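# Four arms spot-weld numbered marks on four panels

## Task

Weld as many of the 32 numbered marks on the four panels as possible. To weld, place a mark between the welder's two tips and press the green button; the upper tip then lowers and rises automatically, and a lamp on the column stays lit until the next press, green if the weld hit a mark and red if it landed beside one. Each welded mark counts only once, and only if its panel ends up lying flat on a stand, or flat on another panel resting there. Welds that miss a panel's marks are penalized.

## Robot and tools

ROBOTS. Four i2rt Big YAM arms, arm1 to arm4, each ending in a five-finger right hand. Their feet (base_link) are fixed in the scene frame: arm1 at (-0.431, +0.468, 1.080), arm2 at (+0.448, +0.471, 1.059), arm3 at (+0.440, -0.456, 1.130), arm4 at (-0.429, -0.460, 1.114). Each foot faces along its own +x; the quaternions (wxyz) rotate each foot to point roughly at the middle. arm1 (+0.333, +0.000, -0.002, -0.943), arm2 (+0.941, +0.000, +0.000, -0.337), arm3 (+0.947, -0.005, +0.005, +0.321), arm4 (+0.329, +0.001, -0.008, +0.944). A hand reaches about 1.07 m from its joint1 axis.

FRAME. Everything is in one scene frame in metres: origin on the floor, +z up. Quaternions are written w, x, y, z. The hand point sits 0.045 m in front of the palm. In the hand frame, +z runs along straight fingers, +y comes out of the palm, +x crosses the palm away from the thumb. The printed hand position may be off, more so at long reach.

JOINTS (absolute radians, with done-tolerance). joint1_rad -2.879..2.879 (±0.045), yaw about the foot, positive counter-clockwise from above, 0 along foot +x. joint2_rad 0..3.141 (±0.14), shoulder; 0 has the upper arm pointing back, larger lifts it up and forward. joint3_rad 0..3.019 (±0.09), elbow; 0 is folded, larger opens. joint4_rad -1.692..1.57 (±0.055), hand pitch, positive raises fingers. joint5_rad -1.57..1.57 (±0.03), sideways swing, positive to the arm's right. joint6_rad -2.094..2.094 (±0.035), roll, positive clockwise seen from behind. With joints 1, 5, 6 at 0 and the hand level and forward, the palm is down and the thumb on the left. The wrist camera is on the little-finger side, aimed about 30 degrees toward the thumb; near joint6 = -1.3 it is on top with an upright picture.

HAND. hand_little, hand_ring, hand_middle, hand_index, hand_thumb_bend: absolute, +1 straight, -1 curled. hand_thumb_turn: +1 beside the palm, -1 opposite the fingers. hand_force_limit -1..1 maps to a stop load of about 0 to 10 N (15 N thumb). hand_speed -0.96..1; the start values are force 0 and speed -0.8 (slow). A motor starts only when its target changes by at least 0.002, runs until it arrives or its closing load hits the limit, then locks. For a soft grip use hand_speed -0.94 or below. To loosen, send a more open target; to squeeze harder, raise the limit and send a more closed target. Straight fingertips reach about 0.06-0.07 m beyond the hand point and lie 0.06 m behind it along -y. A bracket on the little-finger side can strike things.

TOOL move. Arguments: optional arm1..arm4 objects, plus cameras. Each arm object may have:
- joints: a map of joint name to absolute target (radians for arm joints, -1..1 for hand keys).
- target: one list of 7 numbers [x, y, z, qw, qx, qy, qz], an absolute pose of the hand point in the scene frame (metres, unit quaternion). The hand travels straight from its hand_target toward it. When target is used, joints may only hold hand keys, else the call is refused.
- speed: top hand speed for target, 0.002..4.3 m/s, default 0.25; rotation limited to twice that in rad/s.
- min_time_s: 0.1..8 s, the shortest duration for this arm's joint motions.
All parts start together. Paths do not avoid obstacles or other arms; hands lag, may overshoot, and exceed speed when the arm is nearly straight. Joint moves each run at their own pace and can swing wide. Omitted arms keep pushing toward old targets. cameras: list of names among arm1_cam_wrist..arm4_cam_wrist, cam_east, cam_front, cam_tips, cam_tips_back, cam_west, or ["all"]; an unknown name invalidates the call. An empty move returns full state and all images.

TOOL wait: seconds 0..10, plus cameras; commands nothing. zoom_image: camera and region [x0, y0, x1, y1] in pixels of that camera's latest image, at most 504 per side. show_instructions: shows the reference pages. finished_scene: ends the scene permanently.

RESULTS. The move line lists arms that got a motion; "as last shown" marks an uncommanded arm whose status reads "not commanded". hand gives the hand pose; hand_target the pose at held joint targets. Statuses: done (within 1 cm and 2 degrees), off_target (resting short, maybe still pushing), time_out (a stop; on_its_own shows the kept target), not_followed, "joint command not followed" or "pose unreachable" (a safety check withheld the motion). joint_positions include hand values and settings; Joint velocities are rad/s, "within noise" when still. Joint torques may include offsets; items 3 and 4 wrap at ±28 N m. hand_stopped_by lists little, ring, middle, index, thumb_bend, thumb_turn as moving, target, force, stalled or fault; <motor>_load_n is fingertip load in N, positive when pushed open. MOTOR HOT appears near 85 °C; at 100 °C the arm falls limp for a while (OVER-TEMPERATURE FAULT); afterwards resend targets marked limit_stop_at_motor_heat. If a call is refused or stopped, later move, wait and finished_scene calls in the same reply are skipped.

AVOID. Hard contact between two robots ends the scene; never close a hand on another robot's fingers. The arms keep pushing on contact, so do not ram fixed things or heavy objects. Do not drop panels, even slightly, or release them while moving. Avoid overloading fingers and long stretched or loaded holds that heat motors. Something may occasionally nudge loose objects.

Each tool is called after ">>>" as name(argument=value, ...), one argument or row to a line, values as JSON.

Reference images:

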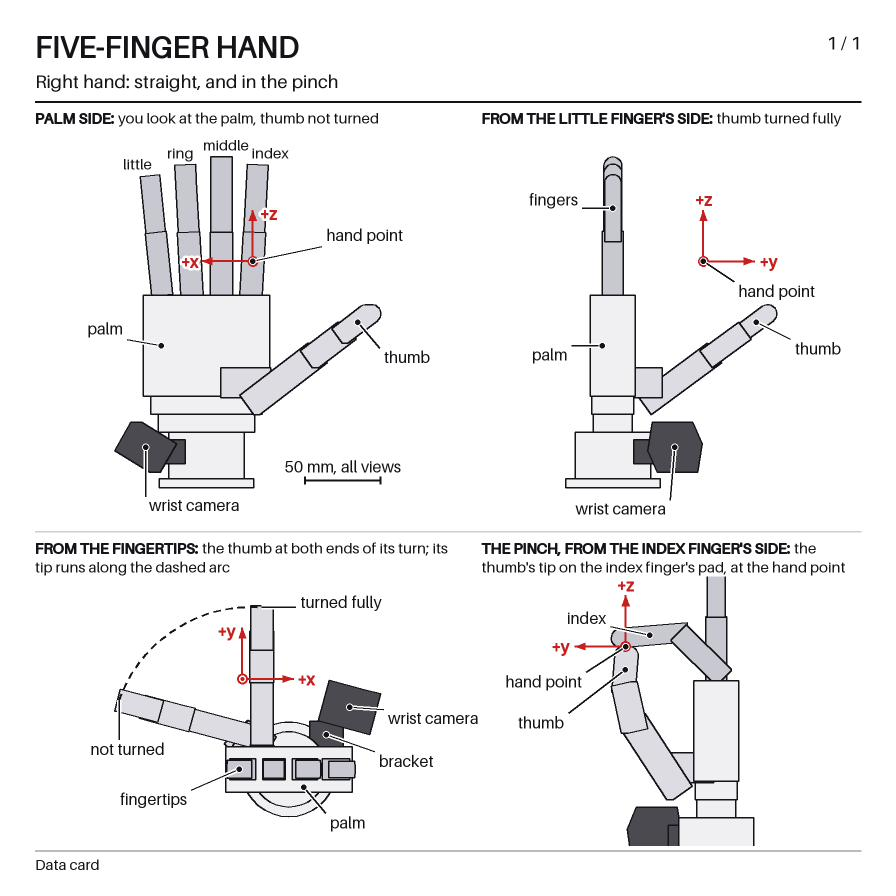

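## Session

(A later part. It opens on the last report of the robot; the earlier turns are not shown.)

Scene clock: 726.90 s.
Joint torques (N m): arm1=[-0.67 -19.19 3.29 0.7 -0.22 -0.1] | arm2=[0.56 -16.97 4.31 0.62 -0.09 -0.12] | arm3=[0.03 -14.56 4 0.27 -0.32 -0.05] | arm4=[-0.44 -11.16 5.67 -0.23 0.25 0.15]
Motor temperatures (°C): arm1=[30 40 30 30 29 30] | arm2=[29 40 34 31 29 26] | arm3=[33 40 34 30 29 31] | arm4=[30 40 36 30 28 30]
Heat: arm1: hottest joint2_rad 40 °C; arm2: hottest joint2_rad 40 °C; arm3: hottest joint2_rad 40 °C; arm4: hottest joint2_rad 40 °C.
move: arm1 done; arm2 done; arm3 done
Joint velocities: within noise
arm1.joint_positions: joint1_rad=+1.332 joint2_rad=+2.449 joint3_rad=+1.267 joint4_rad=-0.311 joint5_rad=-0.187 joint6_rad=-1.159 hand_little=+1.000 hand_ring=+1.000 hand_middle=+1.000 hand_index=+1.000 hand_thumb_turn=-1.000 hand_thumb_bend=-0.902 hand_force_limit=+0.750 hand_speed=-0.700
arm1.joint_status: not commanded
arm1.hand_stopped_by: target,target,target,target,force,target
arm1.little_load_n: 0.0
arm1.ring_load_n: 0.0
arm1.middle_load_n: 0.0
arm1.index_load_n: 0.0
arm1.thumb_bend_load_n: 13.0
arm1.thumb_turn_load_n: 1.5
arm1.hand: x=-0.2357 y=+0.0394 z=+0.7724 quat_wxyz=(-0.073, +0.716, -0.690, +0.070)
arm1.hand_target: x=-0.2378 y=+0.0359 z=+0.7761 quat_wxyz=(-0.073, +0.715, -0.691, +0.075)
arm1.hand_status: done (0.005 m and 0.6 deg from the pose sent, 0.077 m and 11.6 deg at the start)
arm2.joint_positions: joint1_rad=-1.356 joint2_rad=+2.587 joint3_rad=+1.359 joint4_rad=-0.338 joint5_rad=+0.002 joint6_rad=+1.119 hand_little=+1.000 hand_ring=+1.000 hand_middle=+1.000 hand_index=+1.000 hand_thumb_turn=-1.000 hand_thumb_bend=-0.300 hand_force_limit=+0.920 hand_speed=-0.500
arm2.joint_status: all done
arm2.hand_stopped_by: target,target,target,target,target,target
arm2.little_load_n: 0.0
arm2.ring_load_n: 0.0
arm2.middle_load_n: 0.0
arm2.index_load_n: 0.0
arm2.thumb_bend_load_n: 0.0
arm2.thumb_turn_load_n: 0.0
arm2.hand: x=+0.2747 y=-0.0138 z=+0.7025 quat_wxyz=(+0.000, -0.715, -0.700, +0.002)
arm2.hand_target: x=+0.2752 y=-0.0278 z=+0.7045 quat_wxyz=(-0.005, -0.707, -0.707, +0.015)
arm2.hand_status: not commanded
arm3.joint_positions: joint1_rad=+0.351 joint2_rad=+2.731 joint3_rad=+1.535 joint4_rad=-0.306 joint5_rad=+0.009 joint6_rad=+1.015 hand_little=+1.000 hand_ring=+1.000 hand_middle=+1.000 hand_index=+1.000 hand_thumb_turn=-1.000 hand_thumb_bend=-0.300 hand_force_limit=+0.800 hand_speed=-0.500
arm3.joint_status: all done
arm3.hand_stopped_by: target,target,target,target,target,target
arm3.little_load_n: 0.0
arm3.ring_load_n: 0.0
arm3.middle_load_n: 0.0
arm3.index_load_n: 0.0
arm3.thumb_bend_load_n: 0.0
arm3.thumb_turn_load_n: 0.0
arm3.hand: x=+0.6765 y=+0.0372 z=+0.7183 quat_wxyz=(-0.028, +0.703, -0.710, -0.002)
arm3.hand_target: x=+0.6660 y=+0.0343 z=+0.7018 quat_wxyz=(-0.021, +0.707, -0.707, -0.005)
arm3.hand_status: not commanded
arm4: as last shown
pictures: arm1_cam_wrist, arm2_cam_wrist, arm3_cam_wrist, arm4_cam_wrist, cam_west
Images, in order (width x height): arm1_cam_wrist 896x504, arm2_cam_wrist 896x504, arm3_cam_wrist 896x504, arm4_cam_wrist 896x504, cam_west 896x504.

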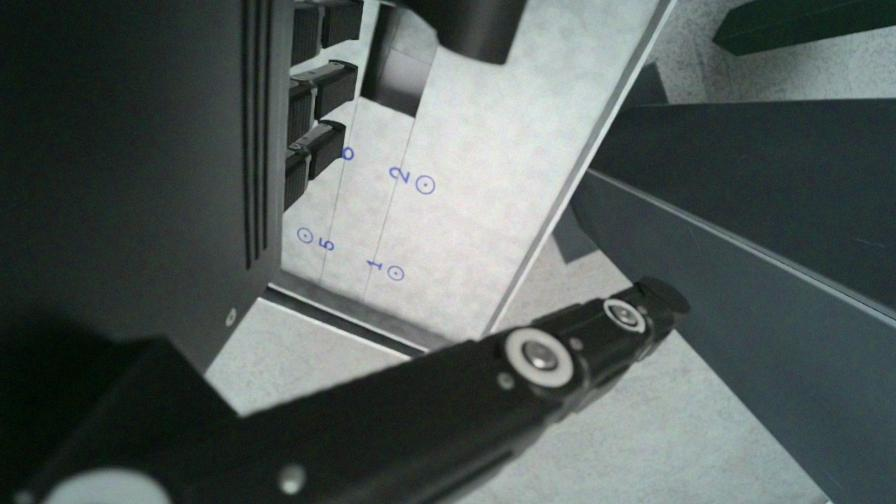

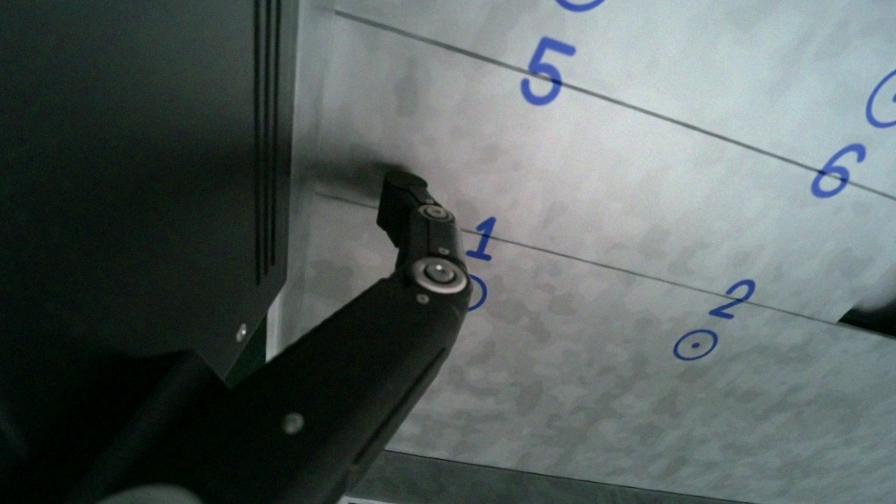

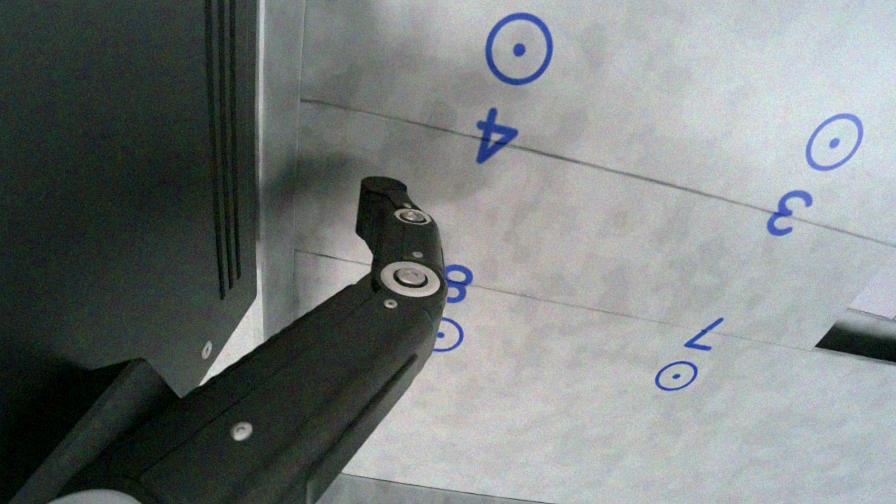

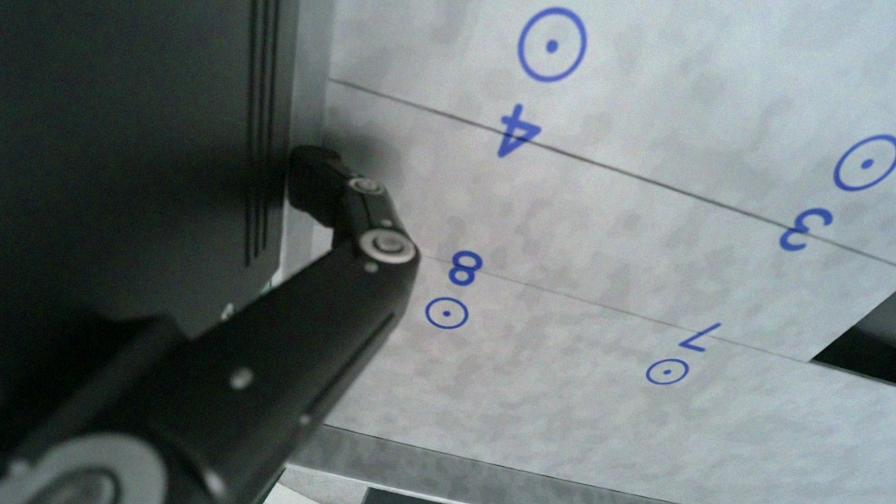

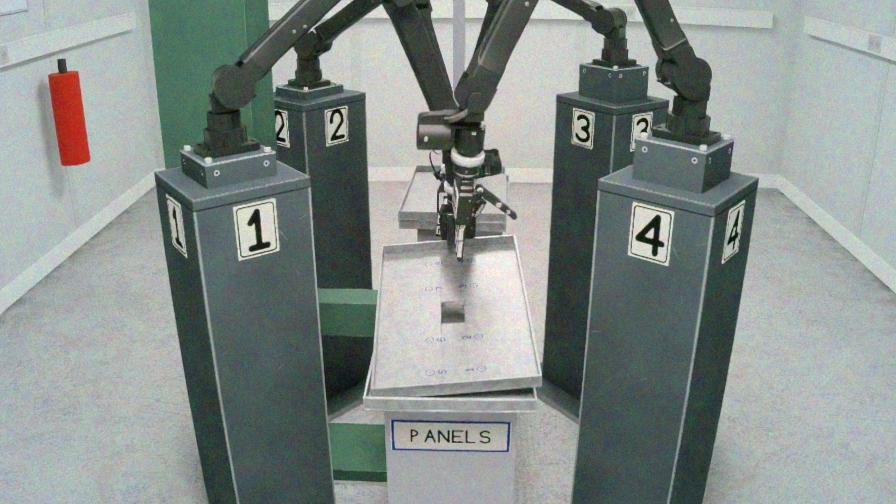

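>>> move(
  arm2={"target": [0.272, -0.012, 0.93, 0.005, 0.7071, 0.7071, -0.0149], "speed": 0.3},
  arm3={"target": [0.675, 0.037, 0.93, -0.0205, 0.7071, -0.7071, -0.0053], "speed": 0.3},
  arm4={"target": [-0.465, -0.030, 0.834, 0.0, 0.9955, 0.0, 0.095], "speed": 0.15},
  cameras=["arm1_cam_wrist", "arm4_cam_wrist", "cam_east", "cam_west"],
)

Scene clock: 731.30 s.
Joint torques (N m): arm1=[-0.62 -19.19 3.26 0.69 -0.21 -0.09] | arm2=[-1.03 -14.97 4.92 -0.21 -0.11 -0.12] | arm3=[-0.15 -14.56 4.05 -0.66 -0.06 -0.14] | arm4=[-1.55 -13.39 4.89 -0.38 0.1 -0.12]
Motor temperatures (°C): arm1=[30 41 30 30 29 30] | arm2=[29 40 33 31 29 26] | arm3=[33 40 34 30 29 31] | arm4=[30 40 36 30 28 30]
Heat: arm1: hottest joint2_rad 41 °C; arm2: hottest joint2_rad 40 °C; arm3: hottest joint2_rad 40 °C; arm4: hottest joint2_rad 40 °C.
move: arm2 done; arm3 off_target; arm4 off_target
Joint velocities: within noise
arm1: as last shown
arm1.ring_load_n: -0.5
arm1.thumb_turn_load_n: 1.0
arm2.joint_positions: joint1_rad=-1.357 joint2_rad=+2.050 joint3_rad=+1.177 joint4_rad=-0.648 joint5_rad=+0.002 joint6_rad=+1.099 hand_little=+1.000 hand_ring=+1.000 hand_middle=+1.000 hand_index=+1.000 hand_thumb_turn=-1.000 hand_thumb_bend=-0.300 hand_force_limit=+0.920 hand_speed=-0.500
arm2.joint_status: not commanded
arm2.hand_stopped_by: target,target,target,target,target,target
arm2.little_load_n: 0.0
arm2.ring_load_n: 0.0
arm2.middle_load_n: 0.0
arm2.index_load_n: 0.0
arm2.thumb_bend_load_n: 0.0
arm2.thumb_turn_load_n: 0.0
arm2.hand: x=+0.2717 y=-0.0184 z=+0.9330 quat_wxyz=(-0.007, -0.708, -0.706, +0.024)
arm2.hand_target: x=+0.2719 y=-0.0120 z=+0.9301 quat_wxyz=(-0.005, -0.707, -0.707, +0.015)
arm2.hand_status: done (0.007 m and 1.1 deg from the pose sent, 0.228 m and 2.0 deg at the start)
arm3.joint_positions: joint1_rad=+0.344 joint2_rad=+2.235 joint3_rad=+1.309 joint4_rad=-0.564 joint5_rad=-0.001 joint6_rad=+1.011 hand_little=+1.000 hand_ring=+1.000 hand_middle=+1.000 hand_index=+1.000 hand_thumb_turn=-1.000 hand_thumb_bend=-0.300 hand_force_limit=+0.800 hand_speed=-0.500
arm3.joint_status: not commanded
arm3.hand_stopped_by: target,target,target,target,target,target
arm3.little_load_n: 0.0
arm3.ring_load_n: 0.0
arm3.middle_load_n: 0.0
arm3.index_load_n: 0.0
arm3.thumb_bend_load_n: 0.0
arm3.thumb_turn_load_n: 0.0
arm3.hand: x=+0.6831 y=+0.0432 z=+0.9364 quat_wxyz=(-0.033, +0.702, -0.712, -0.007)
arm3.hand_target: x=+0.6750 y=+0.0369 z=+0.9301 quat_wxyz=(-0.020, +0.707, -0.707, -0.005)
arm3.hand_status: off_target (0.012 m and 1.7 deg from the pose sent, 0.212 m and 1.1 deg at the start)
arm4.joint_positions: joint1_rad=-0.802 joint2_rad=+2.405 joint3_rad=+1.201 joint4_rad=-0.418 joint5_rad=+0.186 joint6_rad=+0.102 hand_little=-1.000 hand_ring=+1.000 hand_middle=+1.000 hand_index=+1.000 hand_thumb_turn=-1.000 hand_thumb_bend=+1.000 hand_force_limit=+0.300 hand_speed=-0.250
arm4.joint_status: not commanded
arm4.hand_stopped_by: target,target,target,target,target,target
arm4.little_load_n: 0.0
arm4.ring_load_n: 0.0
arm4.middle_load_n: 0.0
arm4.index_load_n: 0.0
arm4.thumb_bend_load_n: 0.0
arm4.thumb_turn_load_n: 0.0
arm4.hand: x=-0.4688 y=-0.0423 z=+0.8308 quat_wxyz=(+0.007, +0.995, -0.001, +0.096)
arm4.hand_target: x=-0.4650 y=-0.0301 z=+0.8342 quat_wxyz=(+0.000, +0.995, +0.000, +0.095)
arm4.hand_status: off_target (0.013 m and 0.8 deg from the pose sent, 0.102 m and 6.7 deg at the start)
Images, in order (width x height): arm1_cam_wrist 896x504, arm4_cam_wrist 896x504, cam_east 896x504, cam_west 896x504.

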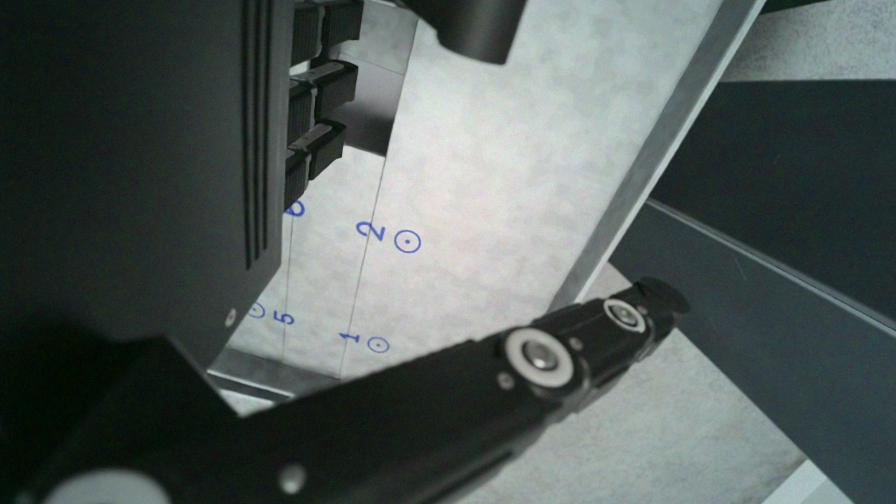

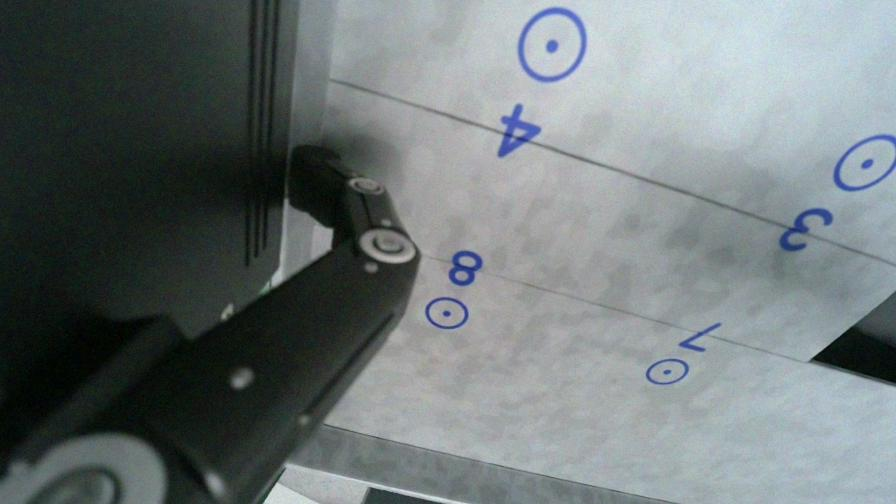

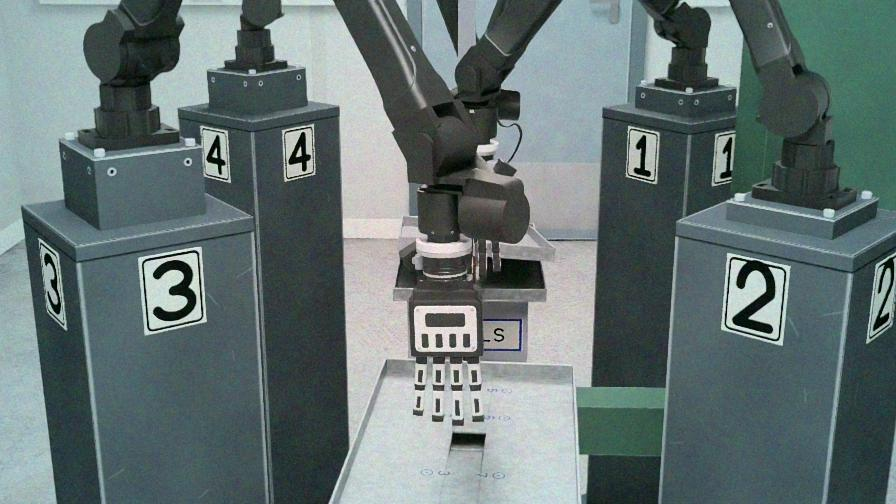

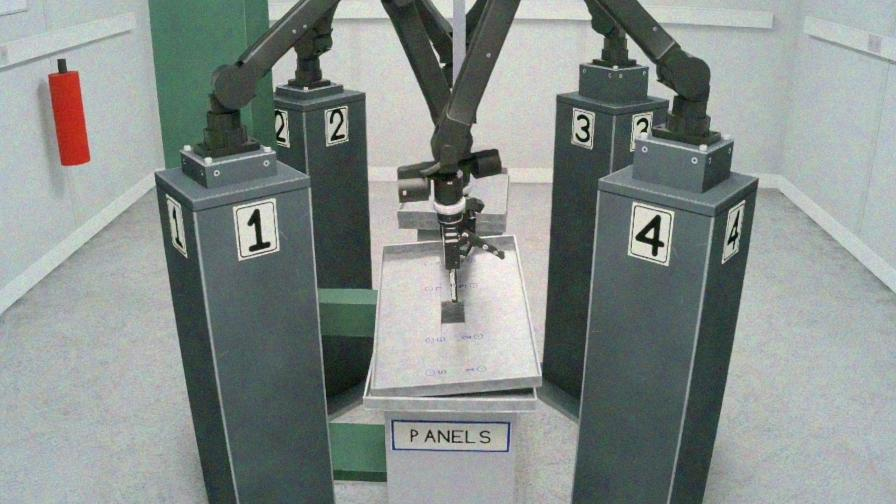

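>>> move(
  arm4={"target": [-0.4455, -0.031, 0.735, 0.0, 0.9955, 0.0, 0.095], "speed": 0.12},
  arm2={"joints": {"joint1_rad": -1.6, "joint2_rad": 1.65, "joint3_rad": 0.85, "joint4_rad": -0.771, "joint5_rad": 0, "joint6_rad": 0.85}},
  cameras=["arm1_cam_wrist", "arm4_cam_wrist", "cam_west"],
)

Scene clock: 733.17 s.
Joint torques (N m): arm1=[-0.62 -19.37 3.29 0.72 -0.23 -0.09] | arm2=[0.67 -9.88 5.33 -0.03 -0.1 -0.13] | arm3=[-0.21 -15.38 3.95 -0.58 0 -0.11] | arm4=[-1.55 -13.8 3.51 0.12 0.15 -0.14]
Motor temperatures (°C): arm1=[30 41 30 30 29 30] | arm2=[29 40 33 31 29 26] | arm3=[33 40 34 30 29 31] | arm4=[30 40 35 30 28 30]
Heat: arm1: hottest joint2_rad 41 °C; arm2: hottest joint2_rad 40 °C; arm3: hottest joint2_rad 40 °C; arm4: hottest joint2_rad 40 °C.
move: arm2 done; arm4 off_target
Joint velocities: within noise
arm1, arm3: as last shown
arm1.ring_load_n: 0.0
arm1.thumb_bend_load_n: 12.5
arm2.joint_positions: joint1_rad=-1.613 joint2_rad=+1.644 joint3_rad=+0.854 joint4_rad=-0.765 joint5_rad=+0.002 joint6_rad=+0.859 hand_little=+1.000 hand_ring=+1.000 hand_middle=+1.000 hand_index=+1.000 hand_thumb_turn=-1.000 hand_thumb_bend=-0.300 hand_force_limit=+0.920 hand_speed=-0.500
arm2.joint_status: all done
arm2.hand_stopped_by: target,target,target,target,target,target
arm2.little_load_n: 0.0
arm2.ring_load_n: 0.0
arm2.middle_load_n: 0.0
arm2.index_load_n: 0.0
arm2.thumb_bend_load_n: 0.0
arm2.thumb_turn_load_n: 0.0
arm2.hand: x=+0.2466 y=+0.1486 z=+1.0219 quat_wxyz=(+0.001, -0.714, -0.700, +0.008)
arm2.hand_target: x=+0.2544 y=+0.1498 z=+1.0189 quat_wxyz=(+0.000, -0.706, -0.708, +0.000)
arm2.hand_status: not commanded
arm3.little_load_n: 0.5
arm4.joint_positions: joint1_rad=-0.839 joint2_rad=+2.645 joint3_rad=+1.325 joint4_rad=-0.302 joint5_rad=+0.186 joint6_rad=+0.063 hand_little=-1.000 hand_ring=+1.000 hand_middle=+1.000 hand_index=+1.000 hand_thumb_turn=-1.000 hand_thumb_bend=+1.000 hand_force_limit=+0.300 hand_speed=-0.250
arm4.joint_status: not commanded
arm4.hand_stopped_by: target,target,target,target,target,target
arm4.little_load_n: 0.0
arm4.ring_load_n: 0.0
arm4.middle_load_n: 0.0
arm4.index_load_n: 0.0
arm4.thumb_bend_load_n: 0.0
arm4.thumb_turn_load_n: 0.0
arm4.hand: x=-0.4506 y=-0.0441 z=+0.7344 quat_wxyz=(+0.011, +0.995, +0.000, +0.096)
arm4.hand_target: x=-0.4456 y=-0.0311 z=+0.7353 quat_wxyz=(+0.000, +0.995, +0.000, +0.095)
arm4.hand_status: off_target (0.014 m and 1.3 deg from the pose sent, 0.099 m and 0.8 deg at the start)
Images, in order (width x height): arm1_cam_wrist 896x504, arm4_cam_wrist 896x504, cam_west 896x504.

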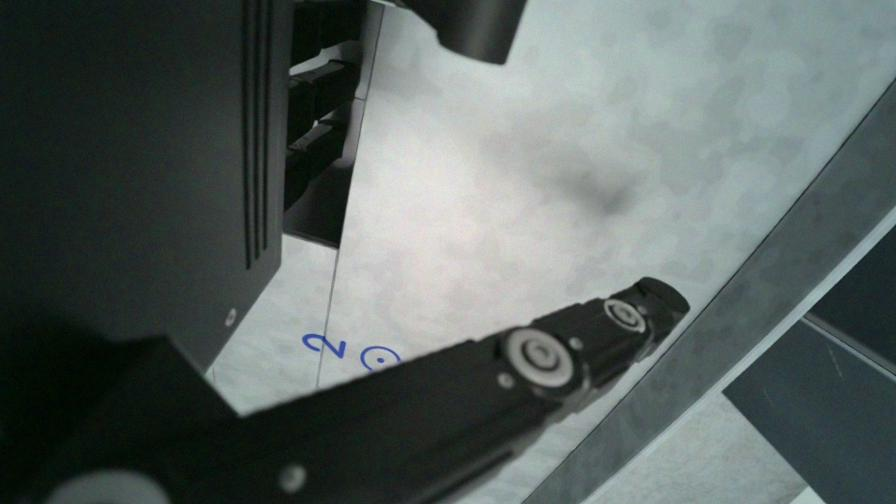

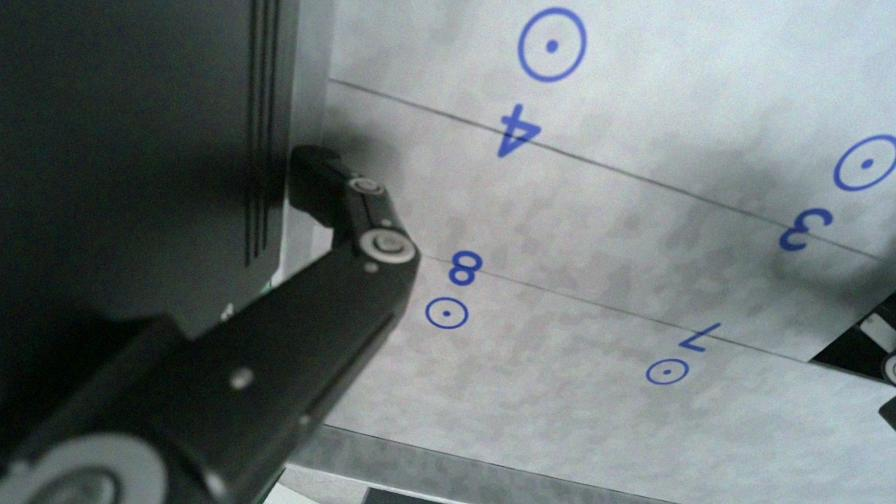

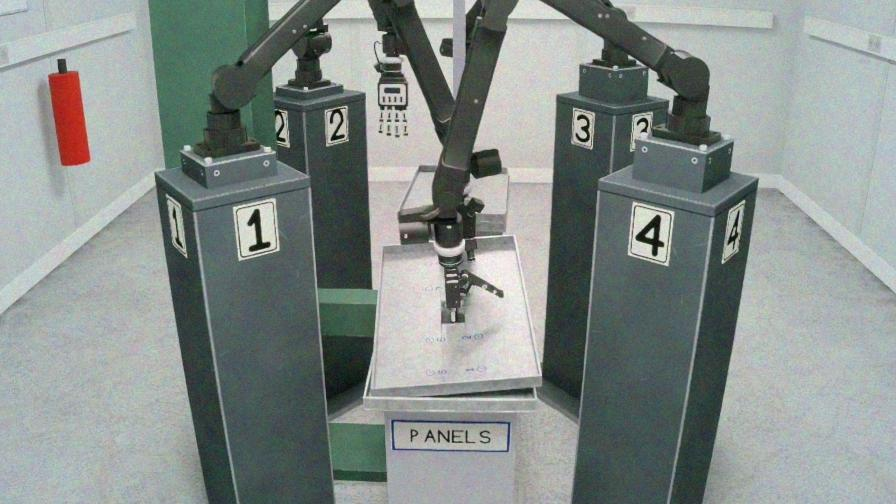

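>>> move(
  arm4={"joints": {"hand_ring": -0.15, "hand_middle": -0.175, "hand_index": -0.188, "hand_thumb_bend": 0.15, "hand_force_limit": 0, "hand_speed": -0.35}},
  arm3={"joints": {"joint1_rad": 1.6, "joint2_rad": 1.7, "joint3_rad": 0.7, "joint4_rad": -0.57, "joint5_rad": 0, "joint6_rad": 0.7, "hand_little": -1, "hand_ring": -1, "hand_middle": -1, "hand_index": 1, "hand_thumb_turn": 1, "hand_thumb_bend": 1, "hand_speed": -0.2, "hand_force_limit": 0.2}, "min_time_s": 1.5},
  cameras=["arm1_cam_wrist"],
)

>>> move(
  arm4={"joints": {"hand_ring": -0.25, "hand_middle": -0.25, "hand_index": -0.28, "hand_thumb_bend": -0.4, "hand_force_limit": -0.05, "hand_speed": -0.75}},
  arm3={"joints": {"joint1_rad": 2.7, "joint2_rad": 1.75, "joint3_rad": 0.75, "joint4_rad": -0.57, "joint5_rad": 0, "joint6_rad": 0.2}, "min_time_s": 1.4},
  cameras=["arm1_cam_wrist", "cam_front"],
)

Scene clock: 737.10 s.
Joint torques (N m): arm1=[-0.38 -18.67 3.4 0.59 -0.19 -0.03] | arm2=[0.85 -9.58 5.35 -0.16 -0.07 -0.12] | arm3=[0.38 -8.82 3.52 -0.17 0.04 -0.11] | arm4=[-1.49 -14.74 2.95 -0.24 0.02 -0.12]
Motor temperatures (°C): arm1=[30 41 30 30 29 30] | arm2=[29 39 33 31 29 26] | arm3=[33 40 34 30 29 31] | arm4=[30 40 35 30 28 30]
Heat: arm1: hottest joint2_rad 41 °C; arm2: hottest joint2_rad 39 °C; arm3: hottest joint2_rad 40 °C; arm4: hottest joint2_rad 40 °C.
move: arm3 done; arm4 done
Joint velocities: within noise
arm1, arm2: as last shown
arm1.joint_positions: joint1_rad=+1.330 joint2_rad=+2.441 joint3_rad=+1.267 joint4_rad=-0.308 joint5_rad=-0.188 joint6_rad=-1.164 hand_little=+1.000 hand_ring=+1.000 hand_middle=+1.000 hand_index=+1.000 hand_thumb_turn=-1.000 hand_thumb_bend=-0.902 hand_force_limit=+0.750 hand_speed=-0.700
arm1.thumb_turn_load_n: 1.5
arm1.hand: x=-0.2348 y=+0.0347 z=+0.7759 quat_wxyz=(-0.072, +0.717, -0.689, +0.076)
arm1.hand_target: x=-0.2379 y=+0.0360 z=+0.7759 quat_wxyz=(-0.073, +0.715, -0.691, +0.075)
arm3.joint_positions: joint1_rad=+1.604 joint2_rad=+1.709 joint3_rad=+0.702 joint4_rad=-0.564 joint5_rad=-0.001 joint6_rad=+0.709 hand_little=-1.000 hand_ring=-1.000 hand_middle=-1.000 hand_index=+1.000 hand_thumb_turn=+1.000 hand_thumb_bend=+1.000 hand_force_limit=+0.200 hand_speed=-0.200
arm3.joint_status: all done
arm3.hand_stopped_by: target,target,target,target,target,target
arm3.little_load_n: 0.0
arm3.ring_load_n: 0.0
arm3.middle_load_n: 0.0
arm3.index_load_n: 0.0
arm3.thumb_bend_load_n: 0.0
arm3.thumb_turn_load_n: 0.0
arm3.hand: x=+0.1881 y=-0.2497 z=+1.0349 quat_wxyz=(+0.006, +1.000, -0.011, -0.004)
arm3.hand_target: x=+0.1903 y=-0.2494 z=+1.0372 quat_wxyz=(+0.006, +1.000, -0.009, -0.004)
arm3.hand_status: not commanded
arm4.joint_positions: joint1_rad=-0.840 joint2_rad=+2.657 joint3_rad=+1.331 joint4_rad=-0.292 joint5_rad=+0.190 joint6_rad=+0.062 hand_little=-1.000 hand_ring=-0.150 hand_middle=-0.174 hand_index=-0.182 hand_thumb_turn=-1.000 hand_thumb_bend=+0.152 hand_force_limit=+0.000 hand_speed=-0.350
arm4.joint_status: all done
arm4.hand_stopped_by: target,target,target,force,target,target
arm4.little_load_n: -2.5
arm4.ring_load_n: 0.5
arm4.middle_load_n: 2.0
arm4.index_load_n: 4.0
arm4.thumb_bend_load_n: 3.5
arm4.thumb_turn_load_n: 0.0
arm4.hand: x=-0.4495 y=-0.0443 z=+0.7291 quat_wxyz=(+0.010, +0.995, +0.000, +0.097)
arm4.hand_target: x=-0.4454 y=-0.0310 z=+0.7353 quat_wxyz=(+0.000, +0.995, +0.000, +0.095)
arm4.hand_status: not commanded
Images, in order (width x height): arm1_cam_wrist 896x504.

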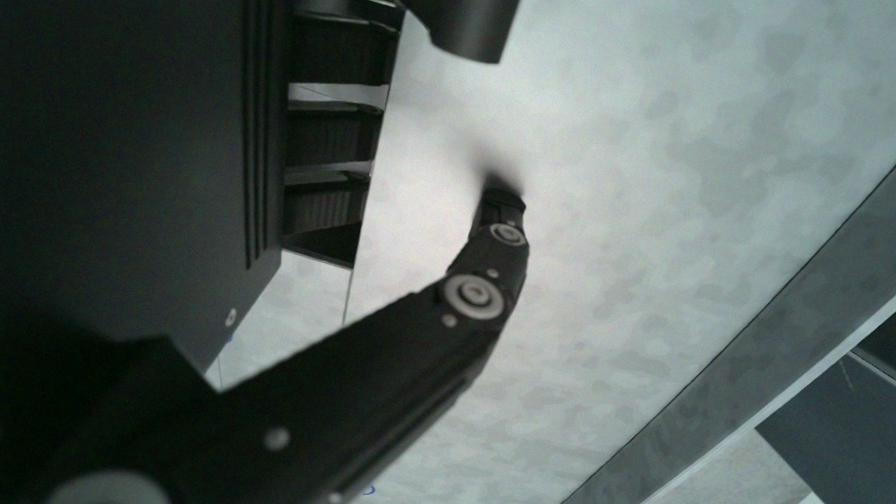

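Scene clock: 739.13 s.
Joint torques (N m): arm1=[-0.32 -18.67 3.4 0.64 -0.2 -0.03] | arm2=[1.08 -9.93 5.31 -0.08 -0.11 -0.12] | arm3=[-0.5 -8.47 5.86 -0.53 0.02 -0.13] | arm4=[-1.44 -14.68 2.95 -0.23 0.03 -0.12]
Motor temperatures (°C): arm1=[30 41 30 30 29 30] | arm2=[29 39 33 31 29 26] | arm3=[33 40 34 30 29 31] | arm4=[30 40 35 30 28 30]
Heat: arm1: hottest joint2_rad 41 °C; arm2: hottest joint2_rad 39 °C; arm3: hottest joint2_rad 40 °C; arm4: hottest joint2_rad 40 °C.
move: arm3 done; arm4 off_target
Joint velocities: within noise
arm1, arm2: as last shown
arm1.joint_positions: joint1_rad=+1.330 joint2_rad=+2.441 joint3_rad=+1.267 joint4_rad=-0.308 joint5_rad=-0.187 joint6_rad=-1.165 hand_little=+1.000 hand_ring=+1.000 hand_middle=+1.000 hand_index=+1.000 hand_thumb_turn=-1.000 hand_thumb_bend=-0.902 hand_force_limit=+0.750 hand_speed=-0.700
arm1.thumb_turn_load_n: 1.0
arm1.hand: x=-0.2349 y=+0.0346 z=+0.7759 quat_wxyz=(-0.071, +0.718, -0.689, +0.076)
arm3.joint_positions: joint1_rad=+2.704 joint2_rad=+1.741 joint3_rad=+0.723 joint4_rad=-0.564 joint5_rad=-0.001 joint6_rad=+0.208 hand_little=-1.000 hand_ring=-1.000 hand_middle=-1.000 hand_index=+1.000 hand_thumb_turn=+1.000 hand_thumb_bend=+1.000 hand_force_limit=+0.200 hand_speed=-0.200
arm3.joint_status: all done
arm3.hand_stopped_by: target,target,target,target,target,target
arm3.little_load_n: 0.0
arm3.ring_load_n: 0.5
arm3.middle_load_n: 0.0
arm3.index_load_n: 0.5
arm3.thumb_bend_load_n: 0.0
arm3.thumb_turn_load_n: 0.0
arm3.hand: x=+0.1571 y=-0.5626 z=+1.0331 quat_wxyz=(+0.005, +0.705, +0.710, -0.002)
arm3.hand_target: x=+0.1449 y=-0.5634 z=+1.0348 quat_wxyz=(+0.002, +0.703, +0.711, -0.007)
arm3.hand_status: not commanded
arm4.joint_positions: joint1_rad=-0.840 joint2_rad=+2.658 joint3_rad=+1.331 joint4_rad=-0.292 joint5_rad=+0.189 joint6_rad=+0.062 hand_little=-1.000 hand_ring=-0.191 hand_middle=-0.193 hand_index=-0.201 hand_thumb_turn=-1.000 hand_thumb_bend=+0.145 hand_force_limit=-0.050 hand_speed=-0.750
arm4.joint_status: hand_ring off_target (ended at -0.191, target -0.250); hand_middle off_target (ended at -0.193, target -0.250); hand_index off_target (ended at -0.201, target -0.280); hand_thumb_bend off_target (ended at +0.145, target -0.400); the others done
arm4.hand_stopped_by: target,force,force,force,force,target
arm4.little_load_n: -4.0
arm4.ring_load_n: 10.0
arm4.middle_load_n: 5.5
arm4.index_load_n: 9.0
arm4.thumb_bend_load_n: 8.0
arm4.thumb_turn_load_n: 0.5
arm4.hand: x=-0.4496 y=-0.0447 z=+0.7288 quat_wxyz=(+0.010, +0.995, +0.001, +0.097)
arm4.hand_target: x=-0.4455 y=-0.0311 z=+0.7352 quat_wxyz=(+0.000, +0.995, +0.000, +0.095)
arm4.hand_status: not commanded
Images, in order (width x height): arm1_cam_wrist 896x504, cam_front 896x504.

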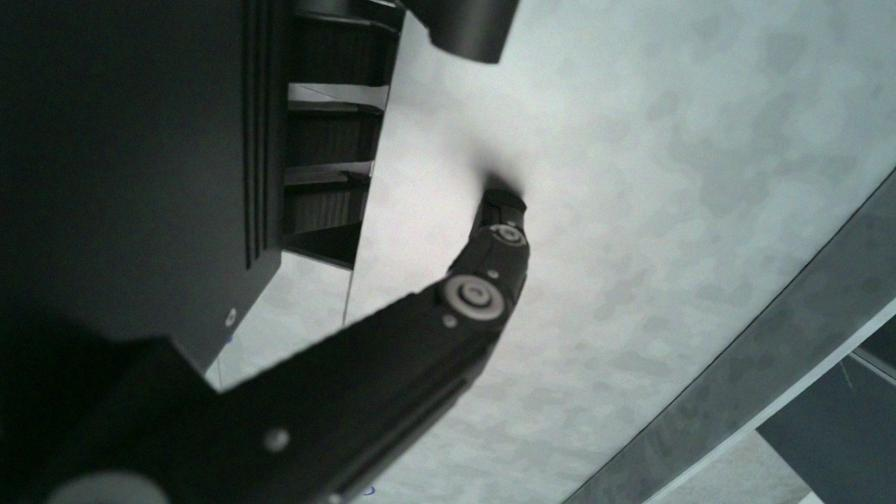

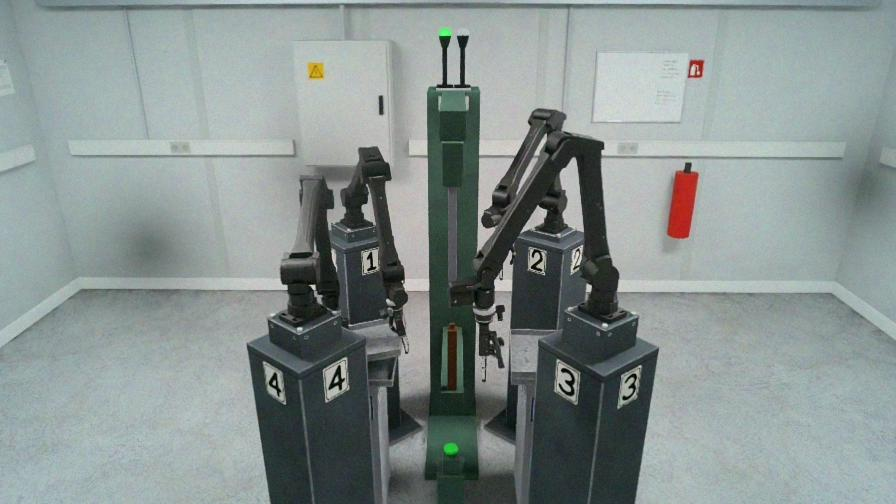

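>>> move(
  arm4={"target": [-0.443, -0.030, 0.757, 0.0, 0.9955, 0.0, 0.095], "speed": 0.05, "joints": {"hand_thumb_bend": -0.45, "hand_force_limit": 0.3}},
  arm3={"joints": {"joint1_rad": 2.706, "joint2_rad": 2.403, "joint3_rad": 1.17, "joint4_rad": -0.339, "joint5_rad": 0.008, "joint6_rad": -0.065}, "min_time_s": 1.2},
  arm1={"joints": {"hand_thumb_bend": -0.2, "hand_speed": -0.4}},
  cameras=["arm1_cam_wrist", "arm4_cam_wrist", "cam_front", "cam_west"],
)

Scene clock: 741.07 s.
Joint torques (N m): arm1=[-0.38 -18.73 3.4 0.62 -0.18 -0.03] | arm2=[0.56 -9.82 5.27 -0.13 -0.09 -0.12] | arm3=[-0.32 -15.27 3.6 0.32 0.12 -0.12] | arm4=[-1.61 -17.61 1.78 -0.51 0.32 -0.14]
Motor temperatures (°C): arm1=[30 41 30 30 29 30] | arm2=[29 39 33 31 29 26] | arm3=[33 40 34 30 29 31] | arm4=[30 40 35 30 28 30]
Heat: arm1: hottest joint2_rad 41 °C; arm2: hottest joint2_rad 39 °C; arm3: hottest joint2_rad 40 °C; arm4: hottest joint2_rad 40 °C.
move: arm1 done; arm3 done; arm4 off_target
Joint velocities: within noise
arm1.joint_positions: joint1_rad=+1.330 joint2_rad=+2.441 joint3_rad=+1.267 joint4_rad=-0.308 joint5_rad=-0.188 joint6_rad=-1.165 hand_little=+1.000 hand_ring=+1.000 hand_middle=+1.000 hand_index=+1.000 hand_thumb_turn=-1.000 hand_thumb_bend=-0.200 hand_force_limit=+0.750 hand_speed=-0.400
arm1.joint_status: all done
arm1.hand_stopped_by: target,target,target,target,target,target
arm1.little_load_n: 0.0
arm1.ring_load_n: 0.0
arm1.middle_load_n: 0.0
arm1.index_load_n: 0.0
arm1.thumb_bend_load_n: 0.0
arm1.thumb_turn_load_n: 0.0
arm1.hand: x=-0.2349 y=+0.0346 z=+0.7759 quat_wxyz=(-0.072, +0.718, -0.688, +0.076)
arm1.hand_target: x=-0.2379 y=+0.0360 z=+0.7759 quat_wxyz=(-0.073, +0.715, -0.691, +0.075)
arm1.hand_status: not commanded
arm2: as last shown
arm3.joint_positions: joint1_rad=+2.704 joint2_rad=+2.410 joint3_rad=+1.153 joint4_rad=-0.352 joint5_rad=+0.006 joint6_rad=-0.056 hand_little=-1.000 hand_ring=-1.000 hand_middle=-1.000 hand_index=+1.000 hand_thumb_turn=+1.000 hand_thumb_bend=+1.000 hand_force_limit=+0.200 hand_speed=-0.200
arm3.joint_status: all done
arm3.hand_stopped_by: target,target,target,target,target,target
arm3.little_load_n: 0.0
arm3.ring_load_n: 0.0
arm3.middle_load_n: 0.0
arm3.index_load_n: 0.0
arm3.thumb_bend_load_n: 0.0
arm3.thumb_turn_load_n: 0.0
arm3.hand: x=+0.0579 y=-0.5692 z=+0.8377 quat_wxyz=(+0.011, +0.605, +0.796, +0.010)
arm3.hand_target: x=+0.0411 y=-0.5730 z=+0.8407 quat_wxyz=(-0.002, +0.601, +0.800, -0.004)
arm3.hand_status: not commanded
arm4.joint_positions: joint1_rad=-0.844 joint2_rad=+2.651 joint3_rad=+1.310 joint4_rad=-0.304 joint5_rad=+0.182 joint6_rad=+0.059 hand_little=-1.000 hand_ring=-0.191 hand_middle=-0.193 hand_index=-0.201 hand_thumb_turn=-1.000 hand_thumb_bend=+0.139 hand_force_limit=+0.300 hand_speed=-0.750
arm4.joint_status: hand_thumb_bend off_target (ended at +0.139, target -0.450); the others done
arm4.hand_stopped_by: target,force,force,force,force,target
arm4.little_load_n: -4.0
arm4.ring_load_n: 10.5
arm4.middle_load_n: 5.5
arm4.index_load_n: 8.5
arm4.thumb_bend_load_n: 11.0
arm4.thumb_turn_load_n: 0.0
arm4.hand: x=-0.4485 y=-0.0576 z=+0.7320 quat_wxyz=(+0.023, +0.995, +0.001, +0.094)
arm4.hand_target: x=-0.4430 y=-0.0308 z=+0.7561 quat_wxyz=(+0.000, +0.995, +0.000, +0.095)
arm4.hand_status: off_target (0.038 m and 2.7 deg from the pose sent, 0.032 m and 1.2 deg at the start)
Images, in order (width x height): arm1_cam_wrist 896x504, arm4_cam_wrist 896x504, cam_front 896x504, cam_west 896x504.

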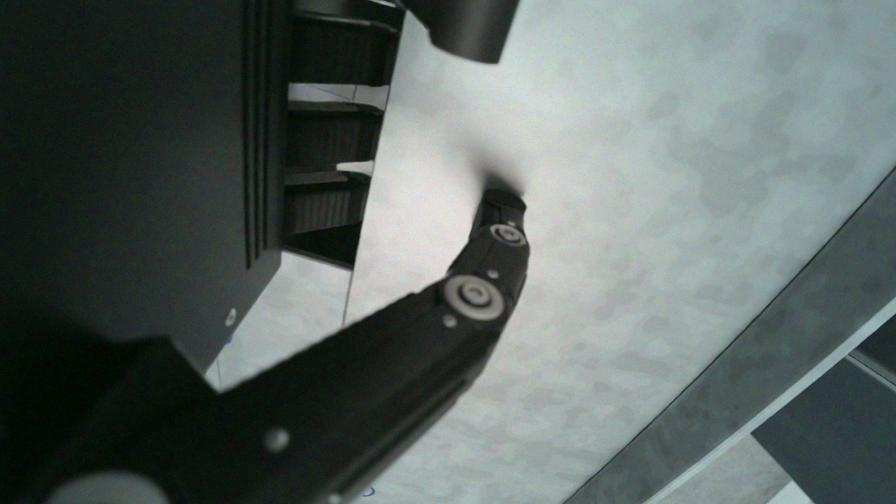

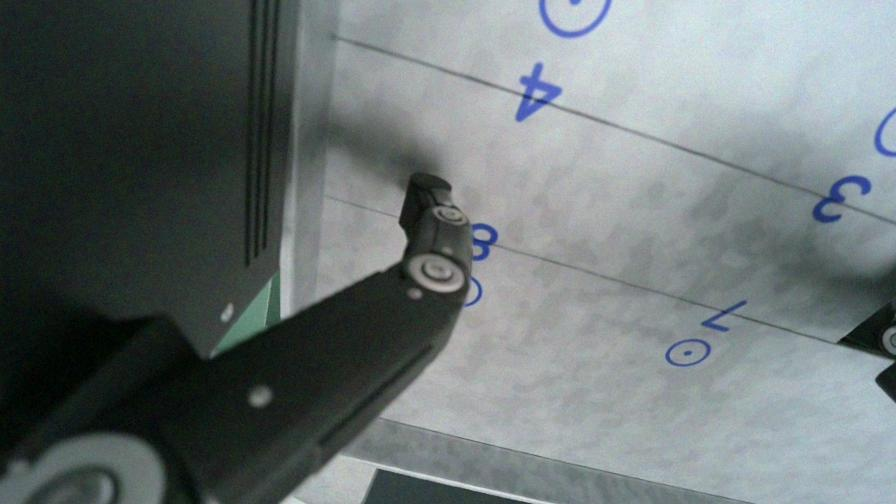

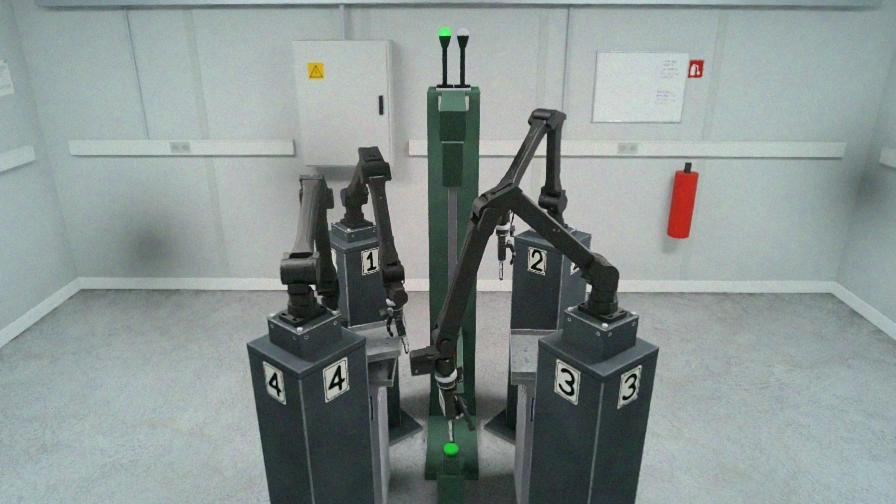

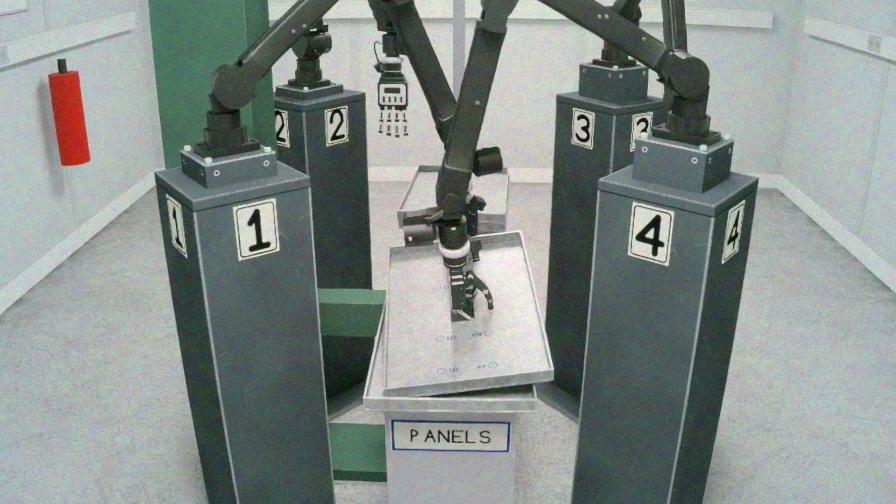

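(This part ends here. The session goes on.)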